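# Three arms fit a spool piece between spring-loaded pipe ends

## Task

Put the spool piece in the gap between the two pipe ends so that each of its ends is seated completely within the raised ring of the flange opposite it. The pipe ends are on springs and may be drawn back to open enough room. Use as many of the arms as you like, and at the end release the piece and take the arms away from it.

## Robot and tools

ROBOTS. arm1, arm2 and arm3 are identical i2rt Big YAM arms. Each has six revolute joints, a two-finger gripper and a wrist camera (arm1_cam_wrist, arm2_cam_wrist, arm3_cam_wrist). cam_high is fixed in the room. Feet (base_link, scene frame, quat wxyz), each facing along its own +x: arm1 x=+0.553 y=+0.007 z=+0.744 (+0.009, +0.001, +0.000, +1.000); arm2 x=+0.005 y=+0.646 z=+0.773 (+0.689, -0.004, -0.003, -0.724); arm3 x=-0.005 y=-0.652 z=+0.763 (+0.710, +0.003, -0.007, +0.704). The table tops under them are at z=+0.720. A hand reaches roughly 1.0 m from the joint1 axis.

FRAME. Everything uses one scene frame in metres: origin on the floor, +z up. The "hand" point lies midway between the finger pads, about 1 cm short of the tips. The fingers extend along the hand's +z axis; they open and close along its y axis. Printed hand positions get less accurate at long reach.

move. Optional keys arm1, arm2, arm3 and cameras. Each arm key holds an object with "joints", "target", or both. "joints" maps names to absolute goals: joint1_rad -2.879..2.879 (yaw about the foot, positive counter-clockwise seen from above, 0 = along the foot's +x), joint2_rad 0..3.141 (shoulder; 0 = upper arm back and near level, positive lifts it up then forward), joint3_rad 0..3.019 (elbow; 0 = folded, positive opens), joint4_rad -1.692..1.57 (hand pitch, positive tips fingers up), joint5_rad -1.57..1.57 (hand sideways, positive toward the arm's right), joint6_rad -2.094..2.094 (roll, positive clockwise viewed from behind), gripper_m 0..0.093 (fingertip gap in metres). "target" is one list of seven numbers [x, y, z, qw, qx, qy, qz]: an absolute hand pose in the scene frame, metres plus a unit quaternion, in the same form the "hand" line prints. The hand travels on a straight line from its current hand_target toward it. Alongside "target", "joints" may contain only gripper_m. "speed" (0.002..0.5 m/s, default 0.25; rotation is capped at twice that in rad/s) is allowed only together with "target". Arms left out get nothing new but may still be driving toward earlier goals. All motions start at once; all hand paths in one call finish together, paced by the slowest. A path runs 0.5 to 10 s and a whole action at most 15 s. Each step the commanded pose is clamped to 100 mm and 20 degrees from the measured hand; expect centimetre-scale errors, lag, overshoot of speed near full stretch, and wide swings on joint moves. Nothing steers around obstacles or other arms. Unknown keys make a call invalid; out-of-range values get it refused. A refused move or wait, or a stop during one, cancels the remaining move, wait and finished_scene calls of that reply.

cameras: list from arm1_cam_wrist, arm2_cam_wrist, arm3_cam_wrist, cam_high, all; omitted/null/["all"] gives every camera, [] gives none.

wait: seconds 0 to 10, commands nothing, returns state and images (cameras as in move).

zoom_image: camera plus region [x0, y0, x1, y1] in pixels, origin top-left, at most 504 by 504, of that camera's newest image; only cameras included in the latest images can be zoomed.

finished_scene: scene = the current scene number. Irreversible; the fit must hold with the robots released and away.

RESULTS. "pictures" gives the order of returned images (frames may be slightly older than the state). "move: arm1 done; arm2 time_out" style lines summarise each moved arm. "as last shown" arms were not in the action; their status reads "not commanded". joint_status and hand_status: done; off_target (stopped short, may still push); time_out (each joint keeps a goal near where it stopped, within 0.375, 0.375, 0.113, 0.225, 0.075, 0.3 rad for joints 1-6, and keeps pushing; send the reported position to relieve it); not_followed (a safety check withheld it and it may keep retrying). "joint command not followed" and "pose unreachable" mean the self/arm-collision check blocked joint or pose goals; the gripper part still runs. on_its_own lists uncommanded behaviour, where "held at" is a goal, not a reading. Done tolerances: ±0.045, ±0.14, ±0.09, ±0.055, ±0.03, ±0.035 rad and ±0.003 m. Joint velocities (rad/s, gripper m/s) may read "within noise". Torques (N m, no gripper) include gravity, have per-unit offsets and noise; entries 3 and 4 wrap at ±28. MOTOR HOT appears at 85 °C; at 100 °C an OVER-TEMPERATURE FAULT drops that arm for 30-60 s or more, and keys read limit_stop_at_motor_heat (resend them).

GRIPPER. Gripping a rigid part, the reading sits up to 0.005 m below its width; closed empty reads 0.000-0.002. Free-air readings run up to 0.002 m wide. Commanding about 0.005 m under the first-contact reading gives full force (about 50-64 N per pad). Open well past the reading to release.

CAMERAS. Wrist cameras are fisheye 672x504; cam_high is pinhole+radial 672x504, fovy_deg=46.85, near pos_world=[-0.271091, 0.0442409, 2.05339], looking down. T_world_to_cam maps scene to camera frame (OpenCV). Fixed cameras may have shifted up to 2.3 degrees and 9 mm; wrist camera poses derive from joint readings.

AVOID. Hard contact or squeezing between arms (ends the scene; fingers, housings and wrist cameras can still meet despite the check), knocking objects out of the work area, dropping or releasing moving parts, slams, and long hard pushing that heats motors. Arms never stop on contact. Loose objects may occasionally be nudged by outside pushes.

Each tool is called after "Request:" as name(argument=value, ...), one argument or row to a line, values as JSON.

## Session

Request:
move(
)

Request:
zoom_image(
  camera="cam_high",
  region=[180, 100, 520, 400],
)

Scene clock: 0.00 s.
Joint torques (N m): no reading
Heat: arm1: hottest joint3_rad 28 °C; arm2: hottest joint3_rad 30 °C; arm3: hottest joint3_rad 29 °C.
Joint velocities: within noise
arm1.joint_positions: joint1_rad=+0.419 joint2_rad=+0.534 joint3_rad=+1.395 joint4_rad=-1.256 joint5_rad=+0.223 joint6_rad=+0.204 gripper_m=+0.09396
arm1.joint_status: not commanded
arm1.hand: x=+0.3532 y=-0.0359 z=+1.3232 quat_wxyz=(+0.076, +0.828, +0.020, -0.555) (m; scene frame)
arm1.hand_target: x=+0.3567 y=-0.0345 z=+1.3345 quat_wxyz=(+0.080, +0.821, +0.018, -0.565) (m; scene frame)
arm1.hand_status: not commanded
arm2.joint_positions: joint1_rad=+0.351 joint2_rad=+0.452 joint3_rad=+1.418 joint4_rad=-1.270 joint5_rad=+0.094 joint6_rad=+0.375 gripper_m=+0.09396
arm2.joint_status: not commanded
arm2.hand: x=+0.0383 y=+0.4927 z=+1.3724 quat_wxyz=(-0.519, -0.606, -0.527, +0.293) (m; scene frame)
arm2.hand_target: x=+0.0371 y=+0.4967 z=+1.3808 quat_wxyz=(-0.527, -0.601, -0.522, +0.296) (m; scene frame)
arm2.hand_status: not commanded
arm3.joint_positions: joint1_rad=+0.391 joint2_rad=+0.617 joint3_rad=+1.399 joint4_rad=-1.139 joint5_rad=-0.163 joint6_rad=-0.394 gripper_m=+0.09396
arm3.joint_status: not commanded
arm3.hand: x=-0.1279 y=-0.4365 z=+1.3542 quat_wxyz=(-0.363, +0.772, -0.270, -0.446) (m; scene frame)
arm3.hand_target: x=-0.1266 y=-0.4401 z=+1.3645 quat_wxyz=(-0.370, +0.766, -0.267, -0.453) (m; scene frame)
arm3.hand_status: not commanded
pictures: arm1_cam_wrist, arm2_cam_wrist, arm3_cam_wrist, cam_high
camera_calibration:
arm1_cam_wrist: T_world_to_cam=[[-0.1223, 0.98672, -0.106894, 0.221676], [0.842264, 0.0462121, -0.537081, 0.419967], [-0.525009, -0.155718, -0.83673, 1.41197], [0, 0, 0, 1]] pos_world=[0.414686, -0.0182701, 1.43069]
arm2_cam_wrist: T_world_to_cam=[[-0.940808, -0.0907448, -0.326567, 0.531192], [0.113528, 0.82347, -0.555885, 0.358129], [0.319362, -0.560055, -0.764425, 1.43369], [0, 0, 0, 1]] pos_world=[0.00122534, 0.55624, 1.4685]
arm3_cam_wrist: T_world_to_cam=[[0.742032, 0.58926, 0.319628, -0.0807152], [0.656317, -0.54149, -0.525392, 0.564649], [-0.136517, 0.599634, -0.788544, 1.43614], [0, 0, 0, 1]] pos_world=[-0.114639, -0.507844, 1.45492]

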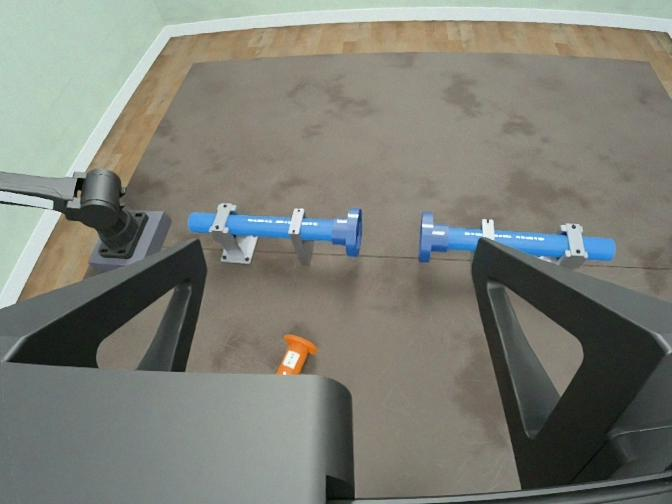

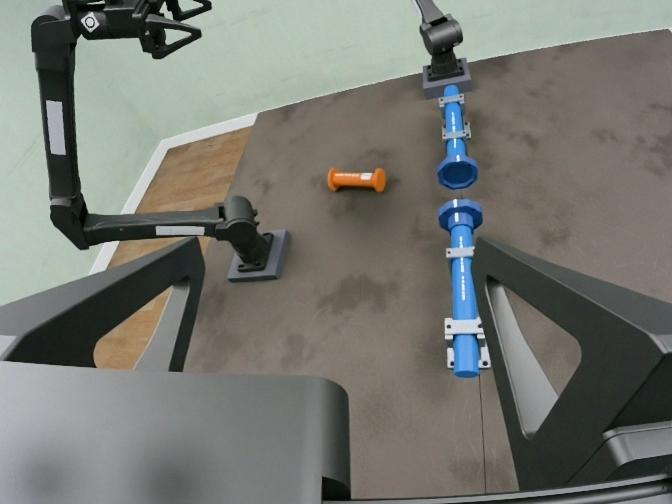

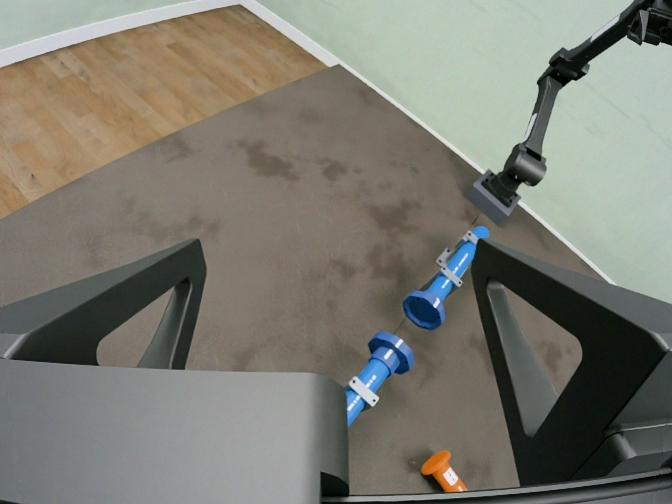

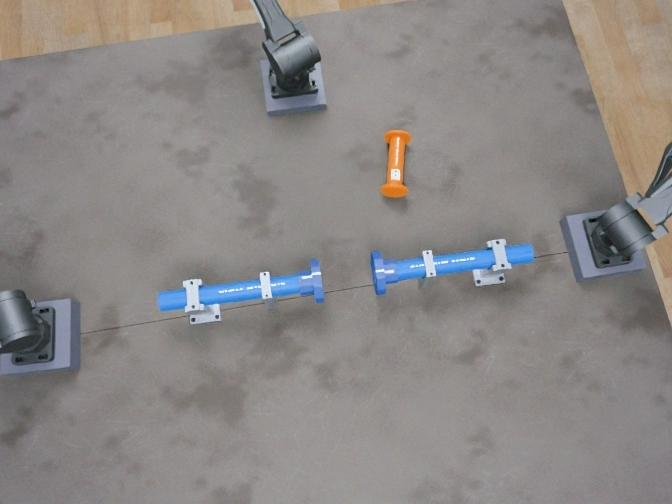

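Scaled by 1.482 from the camera's 672x504 image, which has a finer 960x720 frame.

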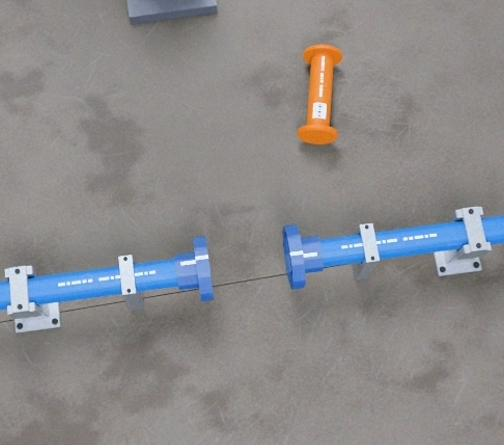

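Request:
move(
  arm1={"target":[0.274,-0.206,0.88,0,0.991,-0.130,0]},
  arm2={"target":[0.005,0.05,0.93,0.177,0.704,0.662,-0.189]},
  arm3={"target":[-0.009,-0.15,0.93,-0.189,0.662,-0.704,-0.177]},
)

Request:
move(
  arm2={"target":[0.003,0.025,0.865,0.177,0.704,0.662,-0.189]},
  arm3={"target":[-0.009,-0.125,0.865,-0.189,0.662,-0.704,-0.177]},
)

Scene clock: 18.90 s.
Joint torques (N m): arm1=[-1.26 -7.71 8.75 1.02 -0.02 0.28] | arm2=[2.2 -12.16 13.42 1.16 0.22 -0.01] | arm3=[-1.26 -7.82 13.23 1.83 0.05 0.05]
Heat: arm1: hottest joint3_rad 29 °C; arm2: hottest joint3_rad 33 °C; arm3: hottest joint3_rad 30 °C.
move: arm1 done; arm2 off_target; arm3 off_target
Joint velocities: within noise
arm1.joint_positions: joint1_rad=+0.679 joint2_rad=+1.322 joint3_rad=+0.951 joint4_rad=-1.229 joint5_rad=+0.001 joint6_rad=+0.898 gripper_m=+0.09396
arm1.joint_status: not commanded
arm1.hand: x=+0.2819 y=-0.2027 z=+0.8753 quat_wxyz=(-0.010, +0.993, -0.119, +0.009) (m; scene frame)
arm1.hand_target: x=+0.2741 y=-0.2059 z=+0.8802 quat_wxyz=(+0.000, +0.992, -0.130, +0.000) (m; scene frame)
arm1.hand_status: done (0.010 m and 2.0 deg from the pose sent, 0.481 m and 70.1 deg at the start)
arm2.joint_positions: joint1_rad=+0.047 joint2_rad=+1.636 joint3_rad=+1.228 joint4_rad=-0.688 joint5_rad=+0.032 joint6_rad=+0.073 gripper_m=+0.09396
arm2.joint_status: not commanded
arm2.hand: x=-0.0025 y=+0.0699 z=+0.9132 quat_wxyz=(-0.165, -0.714, -0.657, +0.176) (m; scene frame)
arm2.hand_target: x=+0.0051 y=+0.0513 z=+0.9302 quat_wxyz=(-0.177, -0.704, -0.662, +0.189) (m; scene frame)
arm2.hand_status: off_target (0.027 m and 2.4 deg from the pose sent, 0.627 m and 45.6 deg at the start)
arm3.joint_positions: joint1_rad=+0.045 joint2_rad=+1.400 joint3_rad=+0.987 joint4_rad=-0.697 joint5_rad=+0.033 joint6_rad=+0.062 gripper_m=+0.09396
arm3.joint_status: not commanded
arm3.hand: x=-0.0167 y=-0.1703 z=+0.9116 quat_wxyz=(-0.172, +0.676, -0.698, -0.161) (m; scene frame)
arm3.hand_target: x=-0.0090 y=-0.1513 z=+0.9303 quat_wxyz=(-0.189, +0.662, -0.704, -0.177) (m; scene frame)
arm3.hand_status: off_target (0.029 m and 3.1 deg from the pose sent, 0.526 m and 63.9 deg at the start)
pictures: arm1_cam_wrist, arm2_cam_wrist, arm3_cam_wrist, cam_high
camera_calibration:
arm1_cam_wrist: T_world_to_cam=[[0.236334, 0.971543, 0.0158005, 0.118054], [0.782502, -0.199938, 0.589674, -0.772105], [0.576053, -0.126996, -0.807487, 0.643634], [0, 0, 0, 1]] pos_world=[0.205506, -0.18733, 0.973151]
arm2_cam_wrist: T_world_to_cam=[[-0.996018, 0.0889102, -0.00656723, -0.000364126], [0.0870407, 0.985722, 0.144142, -0.194941], [0.0192891, 0.142996, -0.989535, 1.01464], [0, 0, 0, 1]] pos_world=[-0.00296634, 0.0471007, 1.03212]
arm3_cam_wrist: T_world_to_cam=[[0.999326, -0.0357134, 0.00850138, 0.00286534], [-0.0365611, -0.98911, 0.142565, -0.293445], [0.00331732, -0.14278, -0.989749, 1.00191], [0, 0, 0, 1]] pos_world=[-0.0169157, -0.147094, 1.03345]

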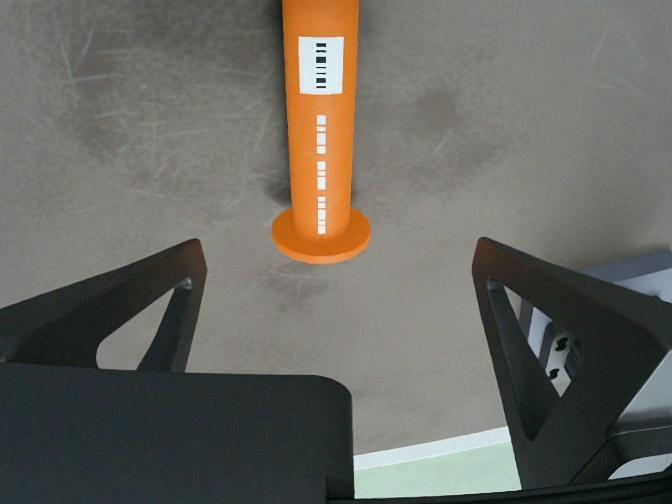

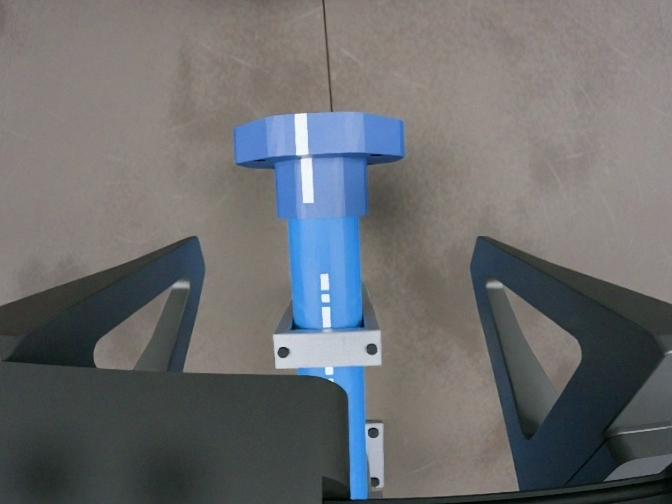

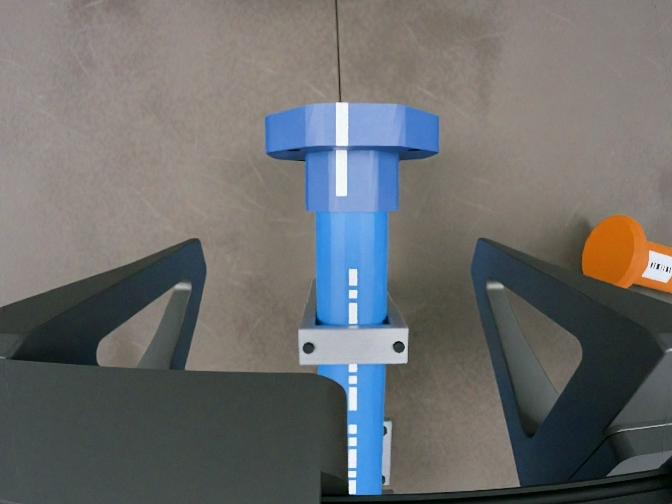

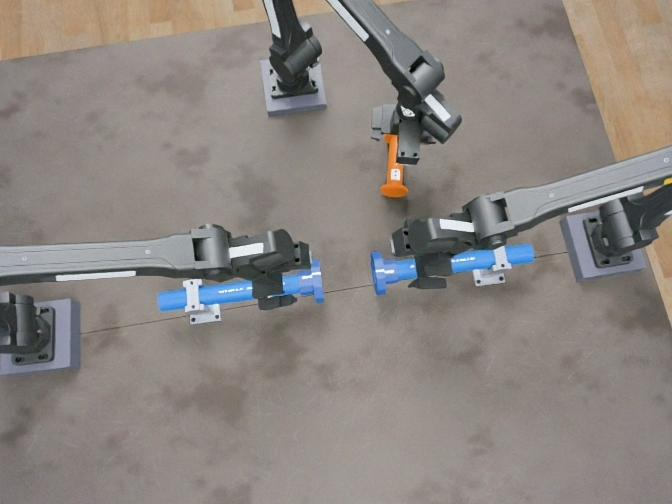

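Scene clock: 20.03 s.
Joint torques (N m): arm1=[-1.26 -7.71 8.73 1.03 -0.02 0.28] | arm2=[1.9 -13.92 11.95 1.66 0.14 0] | arm3=[-1.85 -8.88 9.81 1.99 0.03 0.07]
Heat: arm1: hottest joint3_rad 29 °C; arm2: hottest joint3_rad 33 °C; arm3: hottest joint3_rad 31 °C.
move: arm2 off_target; arm3 off_target
Joint velocities: within noise
arm1: as last shown
arm1.joint_positions: joint1_rad=+0.679 joint2_rad=+1.322 joint3_rad=+0.951 joint4_rad=-1.229 joint5_rad=+0.001 joint6_rad=+0.899 gripper_m=+0.09396
arm2.joint_positions: joint1_rad=+0.047 joint2_rad=+1.771 joint3_rad=+1.228 joint4_rad=-0.561 joint5_rad=+0.032 joint6_rad=+0.069 gripper_m=+0.09396
arm2.joint_status: not commanded
arm2.hand: x=-0.0027 y=+0.0451 z=+0.8509 quat_wxyz=(-0.162, -0.714, -0.659, +0.173) (m; scene frame)
arm2.hand_target: x=+0.0031 y=+0.0262 z=+0.8654 quat_wxyz=(-0.177, -0.704, -0.662, +0.189) (m; scene frame)
arm2.hand_status: off_target (0.025 m and 2.8 deg from the pose sent, 0.066 m and 2.4 deg at the start)
arm3.joint_positions: joint1_rad=+0.045 joint2_rad=+1.541 joint3_rad=+0.987 joint4_rad=-0.520 joint5_rad=+0.033 joint6_rad=+0.063 gripper_m=+0.09396
arm3.joint_status: not commanded
arm3.hand: x=-0.0177 y=-0.1330 z=+0.8640 quat_wxyz=(-0.184, +0.672, -0.696, -0.174) (m; scene frame)
arm3.hand_target: x=-0.0091 y=-0.1254 z=+0.8649 quat_wxyz=(-0.189, +0.662, -0.704, -0.177) (m; scene frame)
arm3.hand_status: off_target (0.012 m and 1.7 deg from the pose sent, 0.065 m and 3.1 deg at the start)
pictures: arm1_cam_wrist, arm2_cam_wrist, arm3_cam_wrist, cam_high
camera_calibration:
arm1_cam_wrist: T_world_to_cam=[[0.236704, 0.971453, 0.015806, 0.117927], [0.78243, -0.200241, 0.589667, -0.77214], [0.575999, -0.12721, -0.807492, 0.643611], [0, 0, 0, 1]] pos_world=[0.205513, -0.187301, 0.973152]
arm2_cam_wrist: T_world_to_cam=[[-0.996321, 0.0856018, -0.00412237, -0.000688671], [0.0839833, 0.984804, 0.152016, -0.168189], [0.0170726, 0.15111, -0.988369, 0.955145], [0, 0, 0, 1]] pos_world=[-0.00286781, 0.02136, 0.969601]
arm3_cam_wrist: T_world_to_cam=[[0.999322, -0.036387, 0.00566001, 0.00795738], [-0.0367859, -0.993447, 0.108214, -0.220661], [0.00168534, -0.108349, -0.994112, 0.96846], [0, 0, 0, 1]] pos_world=[-0.0177014, -0.113994, 0.98659]

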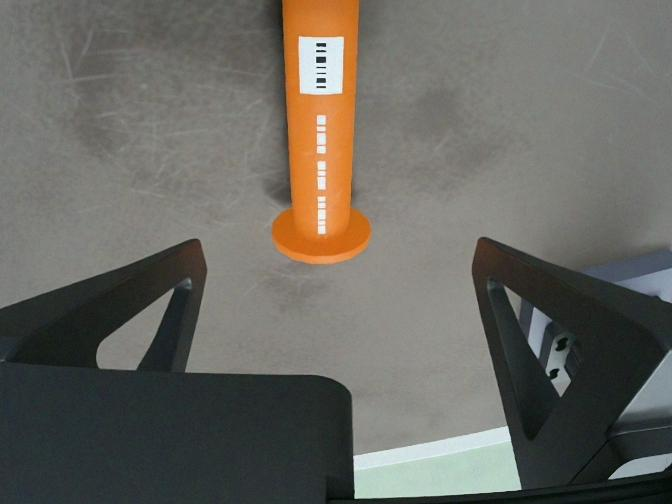

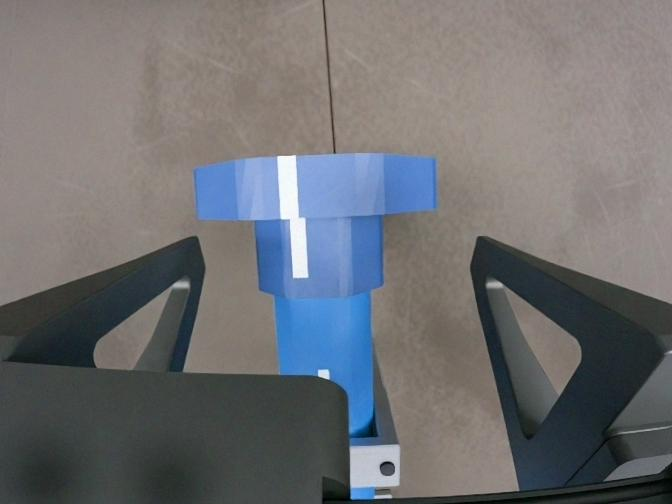

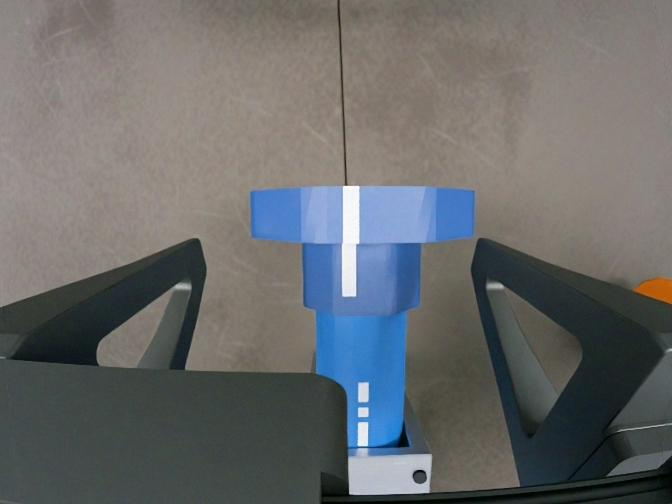

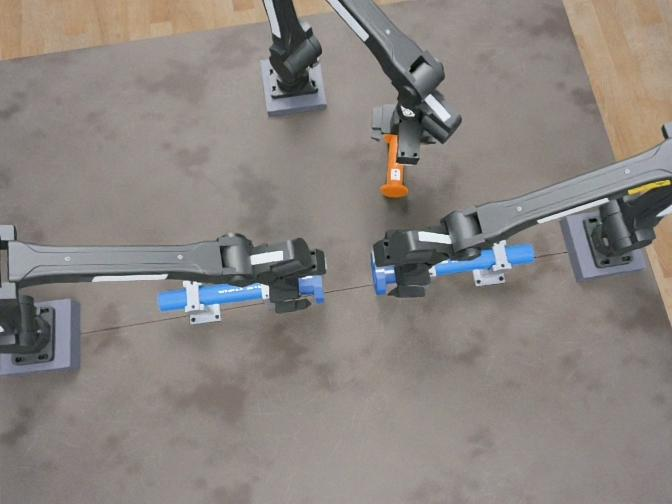

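Request:
move(
  arm1={"target":[0.271,-0.214,0.757,0,0.991,-0.130,0]},
  arm2={"target":[0.010,0.042,0.793,0.177,0.704,0.662,-0.189]},
  arm3={"target":[-0.001,-0.139,0.793,-0.189,0.662,-0.704,-0.177]},
)

Scene clock: 32.80 s.
Joint torques (N m): arm1=[-0.26 -8.47 6.79 1.03 -0.01 0.28] | arm2=[1.79 -13.8 7.69 1.76 0.23 0.1] | arm3=[-2.26 -9.11 7.82 1.7 -0.17 -0.02]
Heat: arm1: hottest joint3_rad 30 °C; arm2: hottest joint3_rad 36 °C; arm3: hottest joint3_rad 33 °C.
move: arm1 done; arm2 done; arm3 done
Joint velocities: within noise
arm1.joint_positions: joint1_rad=+0.679 joint2_rad=+1.523 joint3_rad=+0.793 joint4_rad=-0.858 joint5_rad=+0.001 joint6_rad=+0.911 gripper_m=+0.09396
arm1.joint_status: not commanded
arm1.hand: x=+0.2748 y=-0.2081 z=+0.7567 quat_wxyz=(-0.006, +0.992, -0.125, +0.005) (m; scene frame)
arm1.hand_target: x=+0.2711 y=-0.2139 z=+0.7571 quat_wxyz=(+0.000, +0.992, -0.130, +0.000) (m; scene frame)
arm1.hand_status: done (0.007 m and 1.1 deg from the pose sent, 0.119 m and 2.0 deg at the start)
arm2.joint_positions: joint1_rad=+0.061 joint2_rad=+1.840 joint3_rad=+1.149 joint4_rad=-0.369 joint5_rad=+0.037 joint6_rad=+0.070 gripper_m=+0.09396
arm2.joint_status: not commanded
arm2.hand: x=+0.0051 y=+0.0433 z=+0.7996 quat_wxyz=(-0.177, -0.706, -0.660, +0.189) (m; scene frame)
arm2.hand_target: x=+0.0100 y=+0.0421 z=+0.7932 quat_wxyz=(-0.177, -0.704, -0.662, +0.189) (m; scene frame)
arm2.hand_status: done (0.008 m and 0.3 deg from the pose sent, 0.059 m and 2.8 deg at the start)
arm3.joint_positions: joint1_rad=+0.027 joint2_rad=+1.630 joint3_rad=+0.878 joint4_rad=-0.306 joint5_rad=+0.030 joint6_rad=+0.063 gripper_m=+0.09396
arm3.joint_status: not commanded
arm3.hand: x=-0.0084 y=-0.1406 z=+0.7996 quat_wxyz=(-0.190, +0.665, -0.700, -0.179) (m; scene frame)
arm3.hand_target: x=-0.0010 y=-0.1392 z=+0.7932 quat_wxyz=(-0.189, +0.662, -0.704, -0.177) (m; scene frame)
arm3.hand_status: done (0.010 m and 0.6 deg from the pose sent, 0.073 m and 1.7 deg at the start)
pictures: arm1_cam_wrist, arm2_cam_wrist, arm3_cam_wrist, cam_high
camera_calibration:
arm1_cam_wrist: T_world_to_cam=[[0.249007, 0.968476, 0.00700652, 0.129378], [0.784973, -0.206053, 0.58426, -0.695551], [0.567285, -0.139985, -0.811537, 0.553984], [0, 0, 0, 1]] pos_world=[0.199506, -0.19107, 0.855055]
arm2_cam_wrist: T_world_to_cam=[[-0.997281, 0.0736039, -0.00354687, 0.00707621], [0.0727967, 0.991529, 0.10757, -0.123987], [0.0114344, 0.107019, -0.994191, 0.911154], [0, 0, 0, 1]] pos_world=[0.00566436, 0.0249052, 0.919223]
arm3_cam_wrist: T_world_to_cam=[[0.998618, -0.0525378, 0.00121482, 0.0000159816], [-0.0524292, -0.994443, 0.091295, -0.207704], [-0.00358837, -0.0912325, -0.995823, 0.907341], [0, 0, 0, 1]] pos_world=[-0.00764986, -0.12377, 0.922514]

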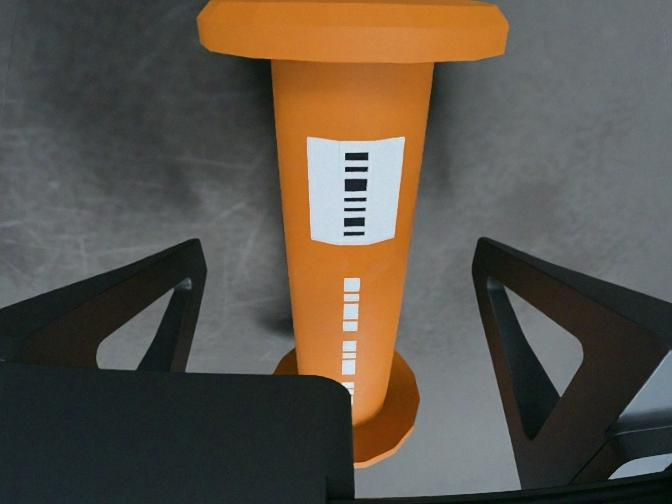

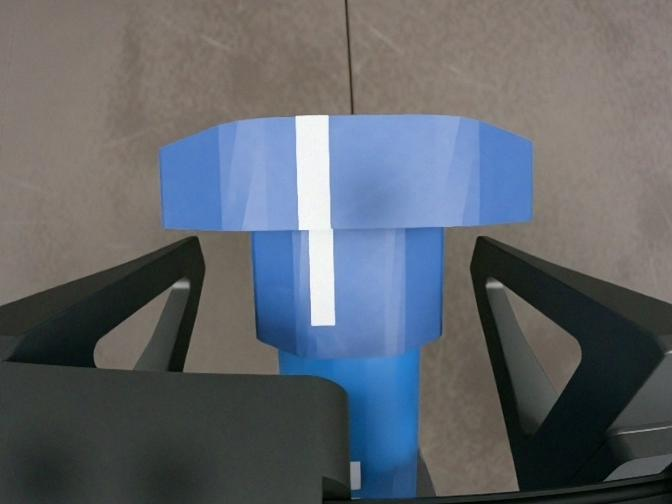

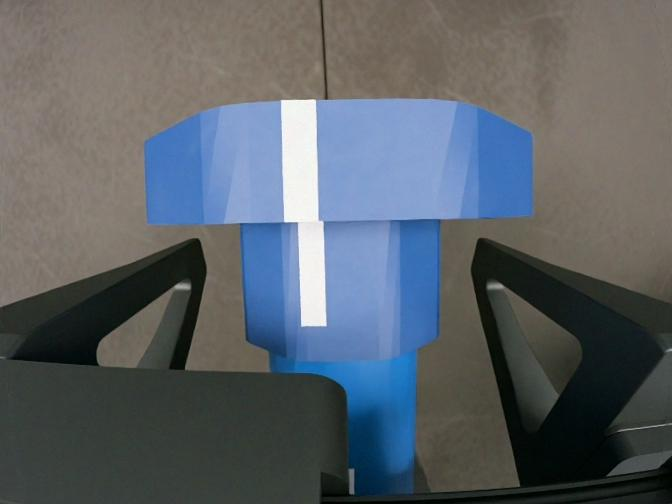

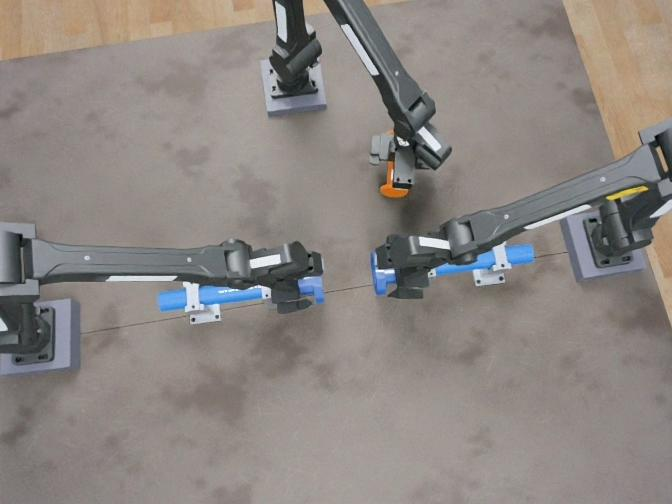

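Request:
move(
  arm1={"joints":{"gripper_m":0.028}},
  arm2={"joints":{"gripper_m":0.02}},
  arm3={"joints":{"gripper_m":0.02}},
  cameras=[],
)

Request:
move(
  arm1={"target":[0.274,-0.19,0.95,0,0.991,-0.130,0]},
  arm2={"target":[0.012,0.225,0.79,0,0.733,0.681,0],"speed":0.1},
  arm3={"target":[-0.016,-0.321,0.79,0,0.681,-0.733,0],"speed":0.1},
)

Request:
zoom_image(
  camera="cam_high",
  region=[240, 150, 460, 340],
)

Scene clock: 47.20 s.
Joint torques (N m): arm1=[-0.26 -8.41 6.79 1.03 0.01 0.26] | arm2=[1.85 -13.74 7.71 1.76 -0.01 0.12] | arm3=[-1.61 -9.11 7.94 1.94 -0.15 -0.01]
Heat: arm1: hottest joint3_rad 30 °C; arm2: hottest joint3_rad 36 °C; arm3: hottest joint3_rad 32 °C.
move: arm1 off_target; arm2 off_target; arm3 off_target
Joint velocities: within noise
arm1.joint_positions: joint1_rad=+0.679 joint2_rad=+1.523 joint3_rad=+0.793 joint4_rad=-0.858 joint5_rad=+0.000 joint6_rad=+0.913 gripper_m=+0.03524
arm1.joint_status: gripper_m off_target (ended at +0.03527, target +0.02800)
arm1.hand: x=+0.2748 y=-0.2082 z=+0.7567 quat_wxyz=(-0.006, +0.992, -0.126, +0.005) (m; scene frame)
arm1.hand_target: x=+0.2711 y=-0.2139 z=+0.7571 quat_wxyz=(+0.000, +0.992, -0.130, +0.000) (m; scene frame)
arm1.hand_status: not commanded
arm2.joint_positions: joint1_rad=+0.061 joint2_rad=+1.840 joint3_rad=+1.149 joint4_rad=-0.369 joint5_rad=+0.042 joint6_rad=+0.066 gripper_m=+0.04971
arm2.joint_status: gripper_m off_target (ended at +0.04974, target +0.02000)
arm2.hand: x=+0.0042 y=+0.0433 z=+0.7996 quat_wxyz=(-0.175, -0.705, -0.660, +0.191) (m; scene frame)
arm2.hand_target: x=+0.0100 y=+0.0421 z=+0.7932 quat_wxyz=(-0.177, -0.704, -0.662, +0.189) (m; scene frame)
arm2.hand_status: not commanded
arm3.joint_positions: joint1_rad=+0.027 joint2_rad=+1.630 joint3_rad=+0.878 joint4_rad=-0.306 joint5_rad=+0.030 joint6_rad=+0.063 gripper_m=+0.04771
arm3.joint_status: gripper_m off_target (ended at +0.04775, target +0.02000)
arm3.hand: x=-0.0084 y=-0.1406 z=+0.7996 quat_wxyz=(-0.190, +0.665, -0.700, -0.179) (m; scene frame)
arm3.hand_target: x=-0.0010 y=-0.1392 z=+0.7932 quat_wxyz=(-0.189, +0.662, -0.704, -0.177) (m; scene frame)
arm3.hand_status: not commanded
pictures: none
No camera images: "cameras" was empty.

Scene clock: 50.50 s.
Joint torques (N m): arm1=[-1.32 -8.47 12.64 -0.17 0.06 -0.07] | arm2=[1.32 -19.9 0.4 -6.86 -0.59 0.38] | arm3=[0.26 -15.68 0.03 -5.67 -0.4 0.39]
Heat: arm1: hottest joint3_rad 31 °C; arm2: hottest joint3_rad 36 °C; arm3: hottest joint3_rad 32 °C.
move: arm1 off_target; arm2 off_target; arm3 off_target
Joint velocities: within noise
arm1.joint_positions: joint1_rad=+0.643 joint2_rad=+1.261 joint3_rad=+1.023 joint4_rad=-1.401 joint5_rad=+0.000 joint6_rad=+0.892 gripper_m=+0.03524
arm1.joint_status: not commanded
arm1.hand: x=+0.2890 y=-0.1825 z=+0.9218 quat_wxyz=(-0.023, +0.990, -0.134, +0.024) (m; scene frame)
arm1.hand_target: x=+0.2753 y=-0.1892 z=+0.9497 quat_wxyz=(+0.000, +0.991, -0.130, +0.000) (m; scene frame)
arm1.hand_status: off_target (0.033 m and 3.8 deg from the pose sent, 0.194 m and 1.0 deg at the start)
arm2.joint_positions: joint1_rad=+0.060 joint2_rad=+1.845 joint3_rad=+1.237 joint4_rad=-0.718 joint5_rad=+0.017 joint6_rad=+0.053 gripper_m=+0.04971
arm2.joint_status: not commanded
arm2.hand: x=+0.0074 y=+0.0829 z=+0.7993 quat_wxyz=(-0.087, -0.717, -0.685, +0.094) (m; scene frame)
arm2.hand_target: x=+0.0101 y=+0.1696 z=+0.7921 quat_wxyz=(-0.003, -0.733, -0.680, +0.006) (m; scene frame)
arm2.hand_status: off_target (0.142 m and 14.8 deg from the pose sent, 0.182 m and 30.0 deg at the start; pose on its path clipped on 44 of 99 steps)
arm3.joint_positions: joint1_rad=+0.027 joint2_rad=+1.645 joint3_rad=+0.989 joint4_rad=-0.697 joint5_rad=+0.009 joint6_rad=+0.049 gripper_m=+0.04771
arm3.joint_status: not commanded
arm3.hand: x=-0.0113 y=-0.1787 z=+0.7998 quat_wxyz=(-0.085, +0.691, -0.713, -0.079) (m; scene frame)
arm3.hand_target: x=-0.0137 y=-0.2651 z=+0.7897 quat_wxyz=(-0.005, +0.681, -0.733, -0.001) (m; scene frame)
arm3.hand_status: off_target (0.143 m and 13.5 deg from the pose sent, 0.181 m and 30.3 deg at the start; pose on its path clipped on 44 of 99 steps)
pictures: arm1_cam_wrist, arm2_cam_wrist, arm3_cam_wrist, cam_high
camera_calibration:
arm1_cam_wrist: T_world_to_cam=[[0.264949, 0.963174, 0.0457995, 0.0586382], [0.756228, -0.237022, 0.609869, -0.818808], [0.598265, -0.126949, -0.791178, 0.658157], [0, 0, 0, 1]] pos_world=[0.209917, -0.167002, 1.0174]
arm2_cam_wrist: T_world_to_cam=[[-0.998621, 0.0523385, 0.00400228, 0.00220457], [0.0501765, 0.929412, 0.365616, -0.364358], [0.015416, 0.365313, -0.930757, 0.834479], [0, 0, 0, 1]] pos_world=[0.00761936, 0.033677, 0.909904]
arm3_cam_wrist: T_world_to_cam=[[0.999446, -0.032955, 0.0046133, 0.0017443], [-0.0322551, -0.925336, 0.377774, -0.462299], [-0.0081807, -0.377714, -0.925886, 0.796937], [0, 0, 0, 1]] pos_world=[-0.0101353, -0.12671, 0.912509]

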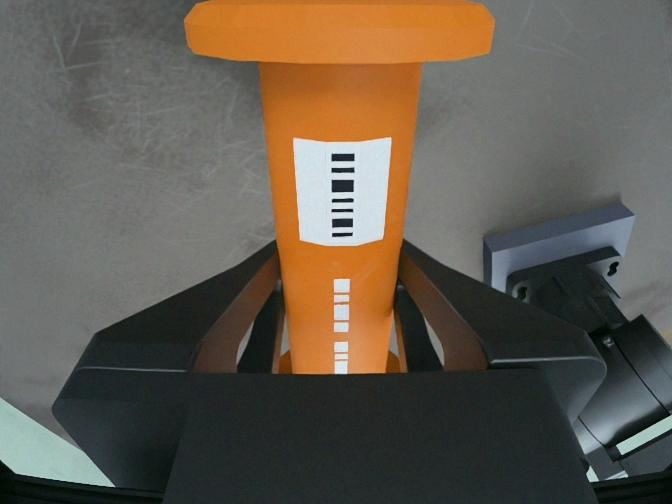

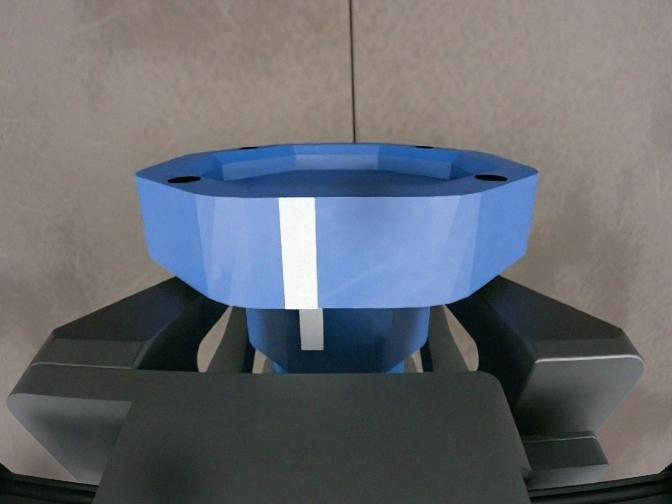

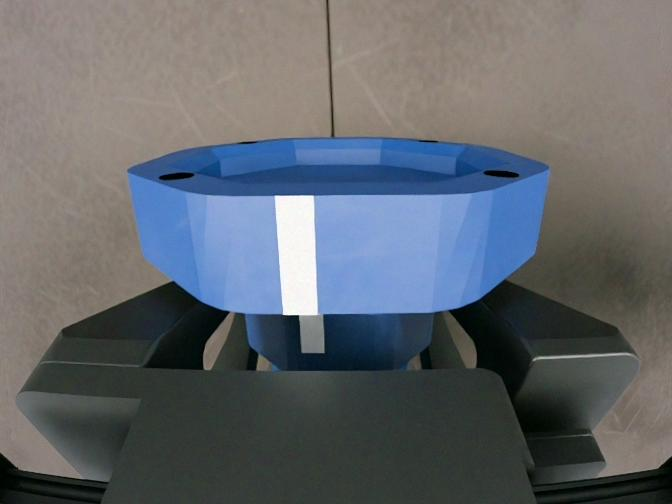

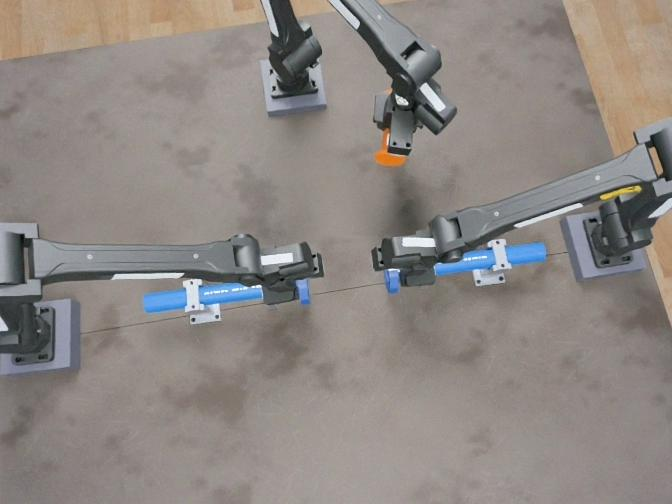

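Scaled by 2.291 from the camera's 672x504 image, which has a finer 960x720 frame.

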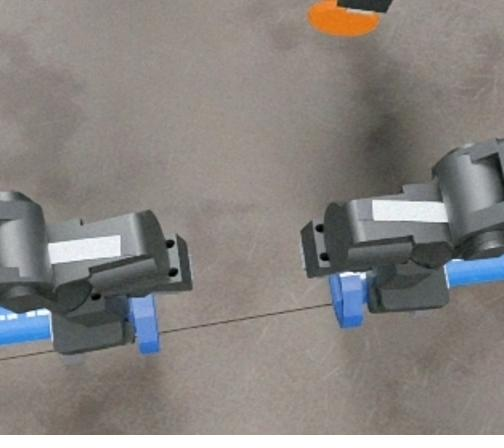

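Request:
move(
  arm1={"target":[0.25,-0.12,0.98,0,0.956,0.293,0]},
  cameras=[],
)

Request:
move(
  arm1={"target":[0.17,-0.034,0.99,-0.393,0.618,0.575,-0.366]},
  cameras=[],
)

Request:
move(
  arm1={"target":[0.14,-0.032,0.87,-0.393,0.618,0.575,-0.366]},
  cameras=[],
)

Request:
move(
  arm1={"target":[0.075,-0.031,0.873,-0.393,0.618,0.575,-0.366],"speed":0.15},
)

Request:
zoom_image(
  camera="cam_high",
  region=[240, 150, 460, 340],
)

Scene clock: 59.63 s.
Joint torques (N m): arm1=[-1.32 -8.12 13 -0.12 -0.1 -0.07] | arm2=[1.32 -19.84 0.39 -6.86 -0.59 0.38] | arm3=[-0.21 -15.56 -0.09 -5.6 -0.42 0.36]
Heat: arm1: hottest joint3_rad 32 °C; arm2: hottest joint3_rad 35 °C; arm3: hottest joint3_rad 32 °C.
move: arm1 off_target
Joint velocities: within noise
arm1.joint_positions: joint1_rad=+0.425 joint2_rad=+1.219 joint3_rad=+1.063 joint4_rad=-1.488 joint5_rad=+0.003 joint6_rad=-0.180 gripper_m=+0.03524
arm1.joint_status: not commanded
arm1.hand: x=+0.2643 y=-0.1161 z=+0.9502 quat_wxyz=(-0.006, +0.957, +0.289, +0.035) (m; scene frame)
arm1.hand_target: x=+0.2514 y=-0.1194 z=+0.9796 quat_wxyz=(-0.001, +0.956, +0.293, +0.000) (m; scene frame)
arm1.hand_status: off_target (0.033 m and 4.0 deg from the pose sent, 0.094 m and 49.6 deg at the start)
arm2, arm3: as last shown
pictures: none
No camera images: "cameras" was empty.

Scene clock: 63.50 s.
Joint torques (N m): arm1=[-1.26 -3.55 10.69 3.6 0.02 0] | arm2=[1.32 -19.84 0.4 -6.87 -0.59 0.38] | arm3=[-0.09 -14.45 -0.28 -5.65 -0.36 0.37]
Heat: arm1: hottest joint3_rad 33 °C; arm2: hottest joint3_rad 34 °C; arm3: hottest joint3_rad 32 °C.
move: arm1 off_target
Joint velocities: within noise
arm1.joint_positions: joint1_rad=+0.256 joint2_rad=+0.786 joint3_rad=+0.507 joint4_rad=-0.252 joint5_rad=+0.273 joint6_rad=-1.424 gripper_m=+0.03525
arm1.joint_status: not commanded
arm1.hand: x=+0.1768 y=-0.0354 z=+0.9655 quat_wxyz=(-0.374, +0.629, +0.588, -0.343) (m; scene frame)
arm1.hand_target: x=+0.1708 y=-0.0339 z=+0.9901 quat_wxyz=(-0.393, +0.618, +0.575, -0.365) (m; scene frame)
arm1.hand_status: off_target (0.026 m and 4.0 deg from the pose sent, 0.131 m and 83.4 deg at the start)
arm2, arm3: as last shown
pictures: none
No camera images: "cameras" was empty.

Scene clock: 65.07 s.
Joint torques (N m): arm1=[-1.38 -4.6 8.31 3.63 -0.01 0.01] | arm2=[1.32 -19.9 0.39 -6.84 -0.59 0.38] | arm3=[-0.62 -15.33 -0.14 -5.26 -0.36 0.36]
Heat: arm1: hottest joint3_rad 33 °C; arm2: hottest joint3_rad 34 °C; arm3: hottest joint3_rad 32 °C.
move: arm1 off_target
Joint velocities: within noise
arm1.joint_positions: joint1_rad=+0.222 joint2_rad=+1.153 joint3_rad=+0.335 joint4_rad=+0.307 joint5_rad=+0.243 joint6_rad=-1.440 gripper_m=+0.03525
arm1.joint_status: not commanded
arm1.hand: x=+0.1514 y=-0.0328 z=+0.8532 quat_wxyz=(-0.377, +0.628, +0.585, -0.349) (m; scene frame)
arm1.hand_target: x=+0.1406 y=-0.0319 z=+0.8701 quat_wxyz=(-0.393, +0.618, +0.575, -0.365) (m; scene frame)
arm1.hand_status: off_target (0.020 m and 3.1 deg from the pose sent, 0.102 m and 4.0 deg at the start)
arm2, arm3: as last shown
pictures: none
No camera images: "cameras" was empty.

Scene clock: 66.37 s.
Joint torques (N m): arm1=[-1.32 -6.89 10.66 3.64 -0.02 0.01] | arm2=[1.32 -19.84 0.39 -6.87 -0.59 0.39] | arm3=[-0.09 -15.97 -0.06 -5.46 -0.4 0.41]
Heat: arm1: hottest joint3_rad 33 °C; arm2: hottest joint3_rad 34 °C; arm3: hottest joint3_rad 32 °C.
move: arm1 off_target
Joint velocities: within noise
arm1.joint_positions: joint1_rad=+0.180 joint2_rad=+1.337 joint3_rad=+0.453 joint4_rad=+0.339 joint5_rad=+0.206 joint6_rad=-1.459 gripper_m=+0.03525
arm1.joint_status: not commanded
arm1.hand: x=+0.1037 y=-0.0300 z=+0.8391 quat_wxyz=(-0.367, +0.634, +0.593, -0.336) (m; scene frame)
arm1.hand_target: x=+0.0779 y=-0.0307 z=+0.8740 quat_wxyz=(-0.393, +0.618, +0.575, -0.365) (m; scene frame)
arm1.hand_status: off_target (0.044 m and 5.3 deg from the pose sent, 0.079 m and 3.1 deg at the start)
arm2, arm3: as last shown
pictures: arm1_cam_wrist, arm2_cam_wrist, arm3_cam_wrist, cam_high
camera_calibration:
arm1_cam_wrist: T_world_to_cam=[[-0.510096, 0.0297519, 0.859603, -0.665932], [0.554643, 0.775233, 0.302298, -0.282822], [-0.657399, 0.630974, -0.411945, 0.557728], [0, 0, 0, 1]] pos_world=[0.183826, -0.112846, 0.887687]
arm2_cam_wrist: T_world_to_cam=[[-0.998621, 0.0523385, 0.00400228, 0.00220457], [0.0501765, 0.929412, 0.365616, -0.364358], [0.015416, 0.365313, -0.930757, 0.834479], [0, 0, 0, 1]] pos_world=[0.00761936, 0.033677, 0.909904]
arm3_cam_wrist: T_world_to_cam=[[0.999446, -0.032955, 0.0046133, 0.0017443], [-0.0322551, -0.925336, 0.377774, -0.462299], [-0.0081807, -0.377714, -0.925886, 0.796937], [0, 0, 0, 1]] pos_world=[-0.0101353, -0.12671, 0.912509]

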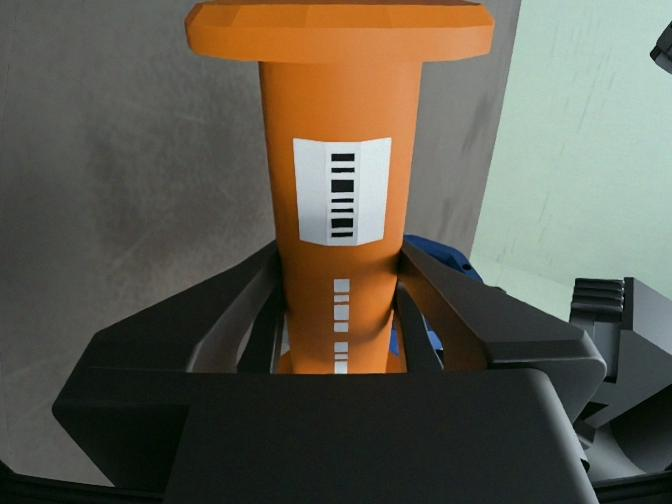

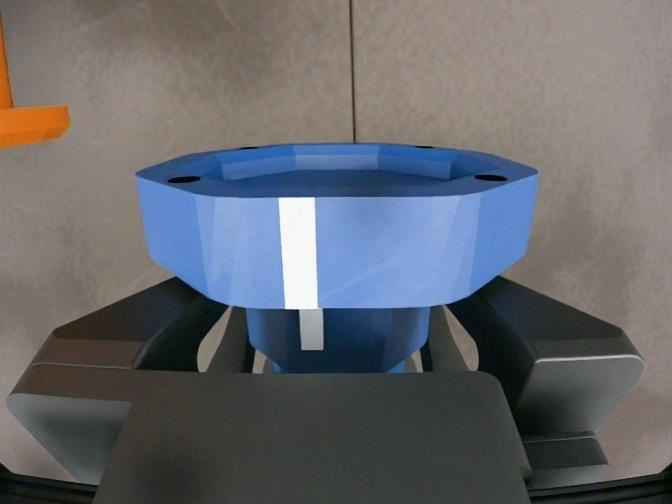

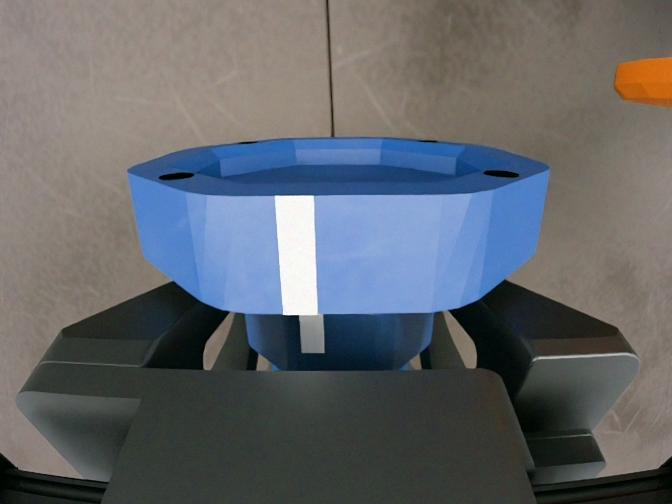

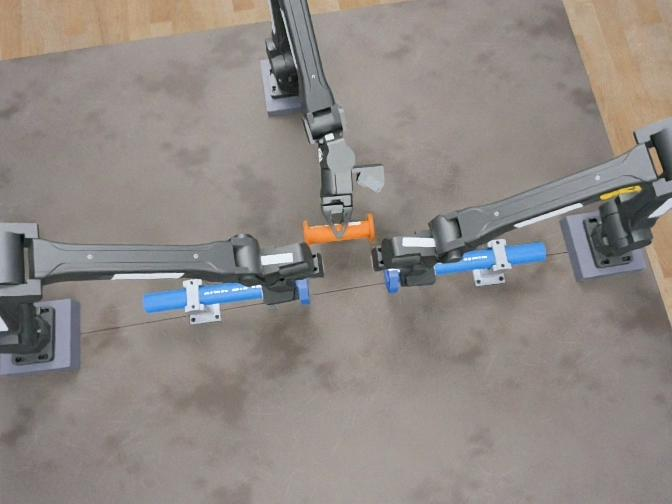

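Scaled by 2.291 from the camera's 672x504 image, which has a finer 960x720 frame.

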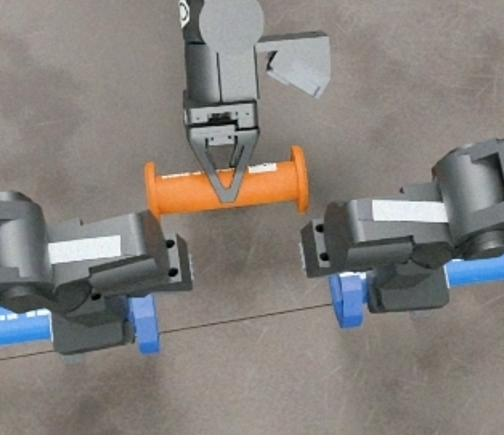

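Request:
move(
  arm1={"target":[-0.016,-0.028,0.876,-0.393,0.618,0.575,-0.366],"speed":0.12},
)

Request:
zoom_image(
  camera="cam_high",
  region=[240, 150, 460, 340],
)

Scene clock: 70.47 s.
Joint torques (N m): arm1=[-1.2 -10.11 11.11 2.76 -0.04 0.02] | arm2=[1.32 -19.9 0.39 -6.87 -0.59 0.38] | arm3=[-0.21 -15.44 -0.02 -5.56 -0.43 0.41]
Heat: arm1: hottest joint3_rad 34 °C; arm2: hottest joint3_rad 34 °C; arm3: hottest joint3_rad 31 °C.
move: arm1 off_target
Joint velocities: within noise
arm1.joint_positions: joint1_rad=+0.139 joint2_rad=+1.554 joint3_rad=+0.690 joint4_rad=+0.339 joint5_rad=+0.170 joint6_rad=-1.477 gripper_m=+0.03525
arm1.joint_status: not commanded
arm1.hand: x=+0.0116 y=-0.0285 z=+0.8436 quat_wxyz=(-0.370, +0.632, +0.588, -0.342) (m; scene frame)
arm1.hand_target: x=-0.0132 y=-0.0277 z=+0.8768 quat_wxyz=(-0.393, +0.618, +0.575, -0.366) (m; scene frame)
arm1.hand_status: off_target (0.043 m and 4.4 deg from the pose sent, 0.125 m and 5.3 deg at the start)
arm2, arm3: as last shown
pictures: arm1_cam_wrist, arm2_cam_wrist, arm3_cam_wrist, cam_high
camera_calibration:
arm1_cam_wrist: T_world_to_cam=[[-0.496067, 0.0353596, 0.867564, -0.723534], [0.560277, 0.776357, 0.288721, -0.222827], [-0.66333, 0.629301, -0.404936, 0.492163], [0, 0, 0, 1]] pos_world=[0.0923896, -0.111142, 0.891342]
arm2_cam_wrist: T_world_to_cam=[[-0.998621, 0.0523385, 0.00400228, 0.00220457], [0.0501765, 0.929412, 0.365616, -0.364358], [0.015416, 0.365313, -0.930757, 0.834479], [0, 0, 0, 1]] pos_world=[0.00761936, 0.033677, 0.909904]
arm3_cam_wrist: T_world_to_cam=[[0.999446, -0.032955, 0.0046133, 0.0017443], [-0.0322551, -0.925336, 0.377774, -0.462299], [-0.0081807, -0.377714, -0.925886, 0.796937], [0, 0, 0, 1]] pos_world=[-0.0101353, -0.12671, 0.912509]

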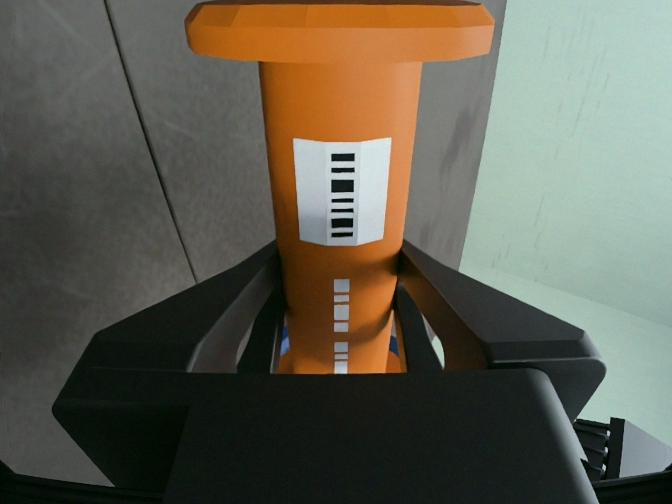

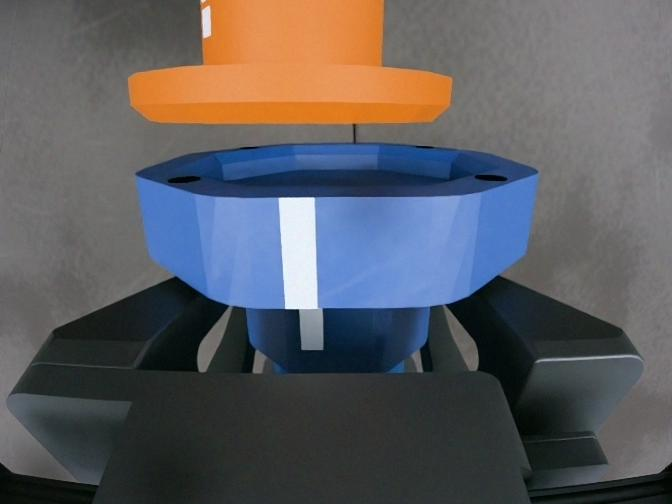

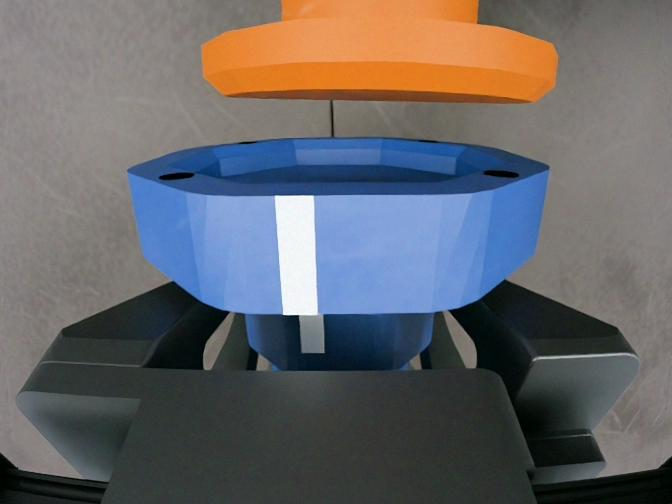

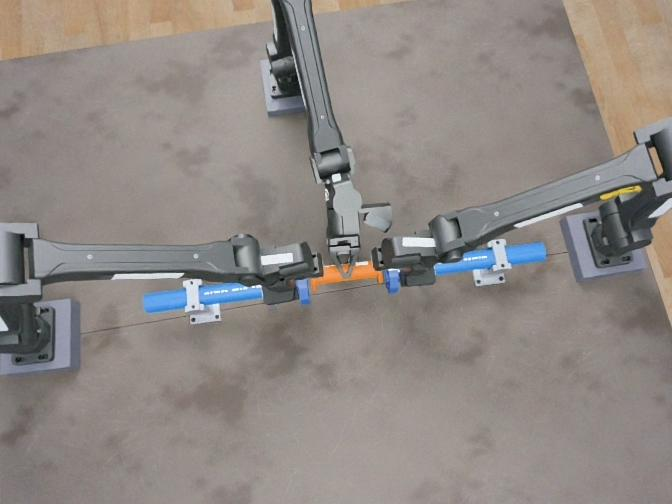

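Scaled by 2.291 from the camera's 672x504 image, which has a finer 960x720 frame.

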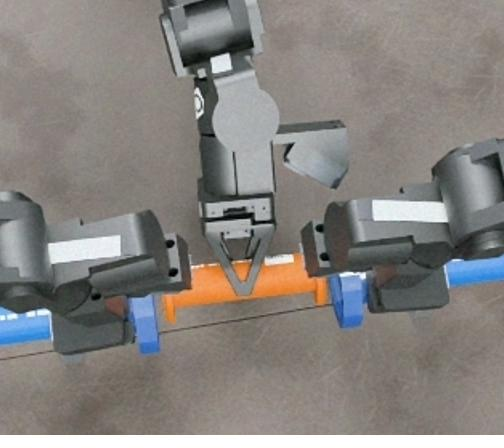

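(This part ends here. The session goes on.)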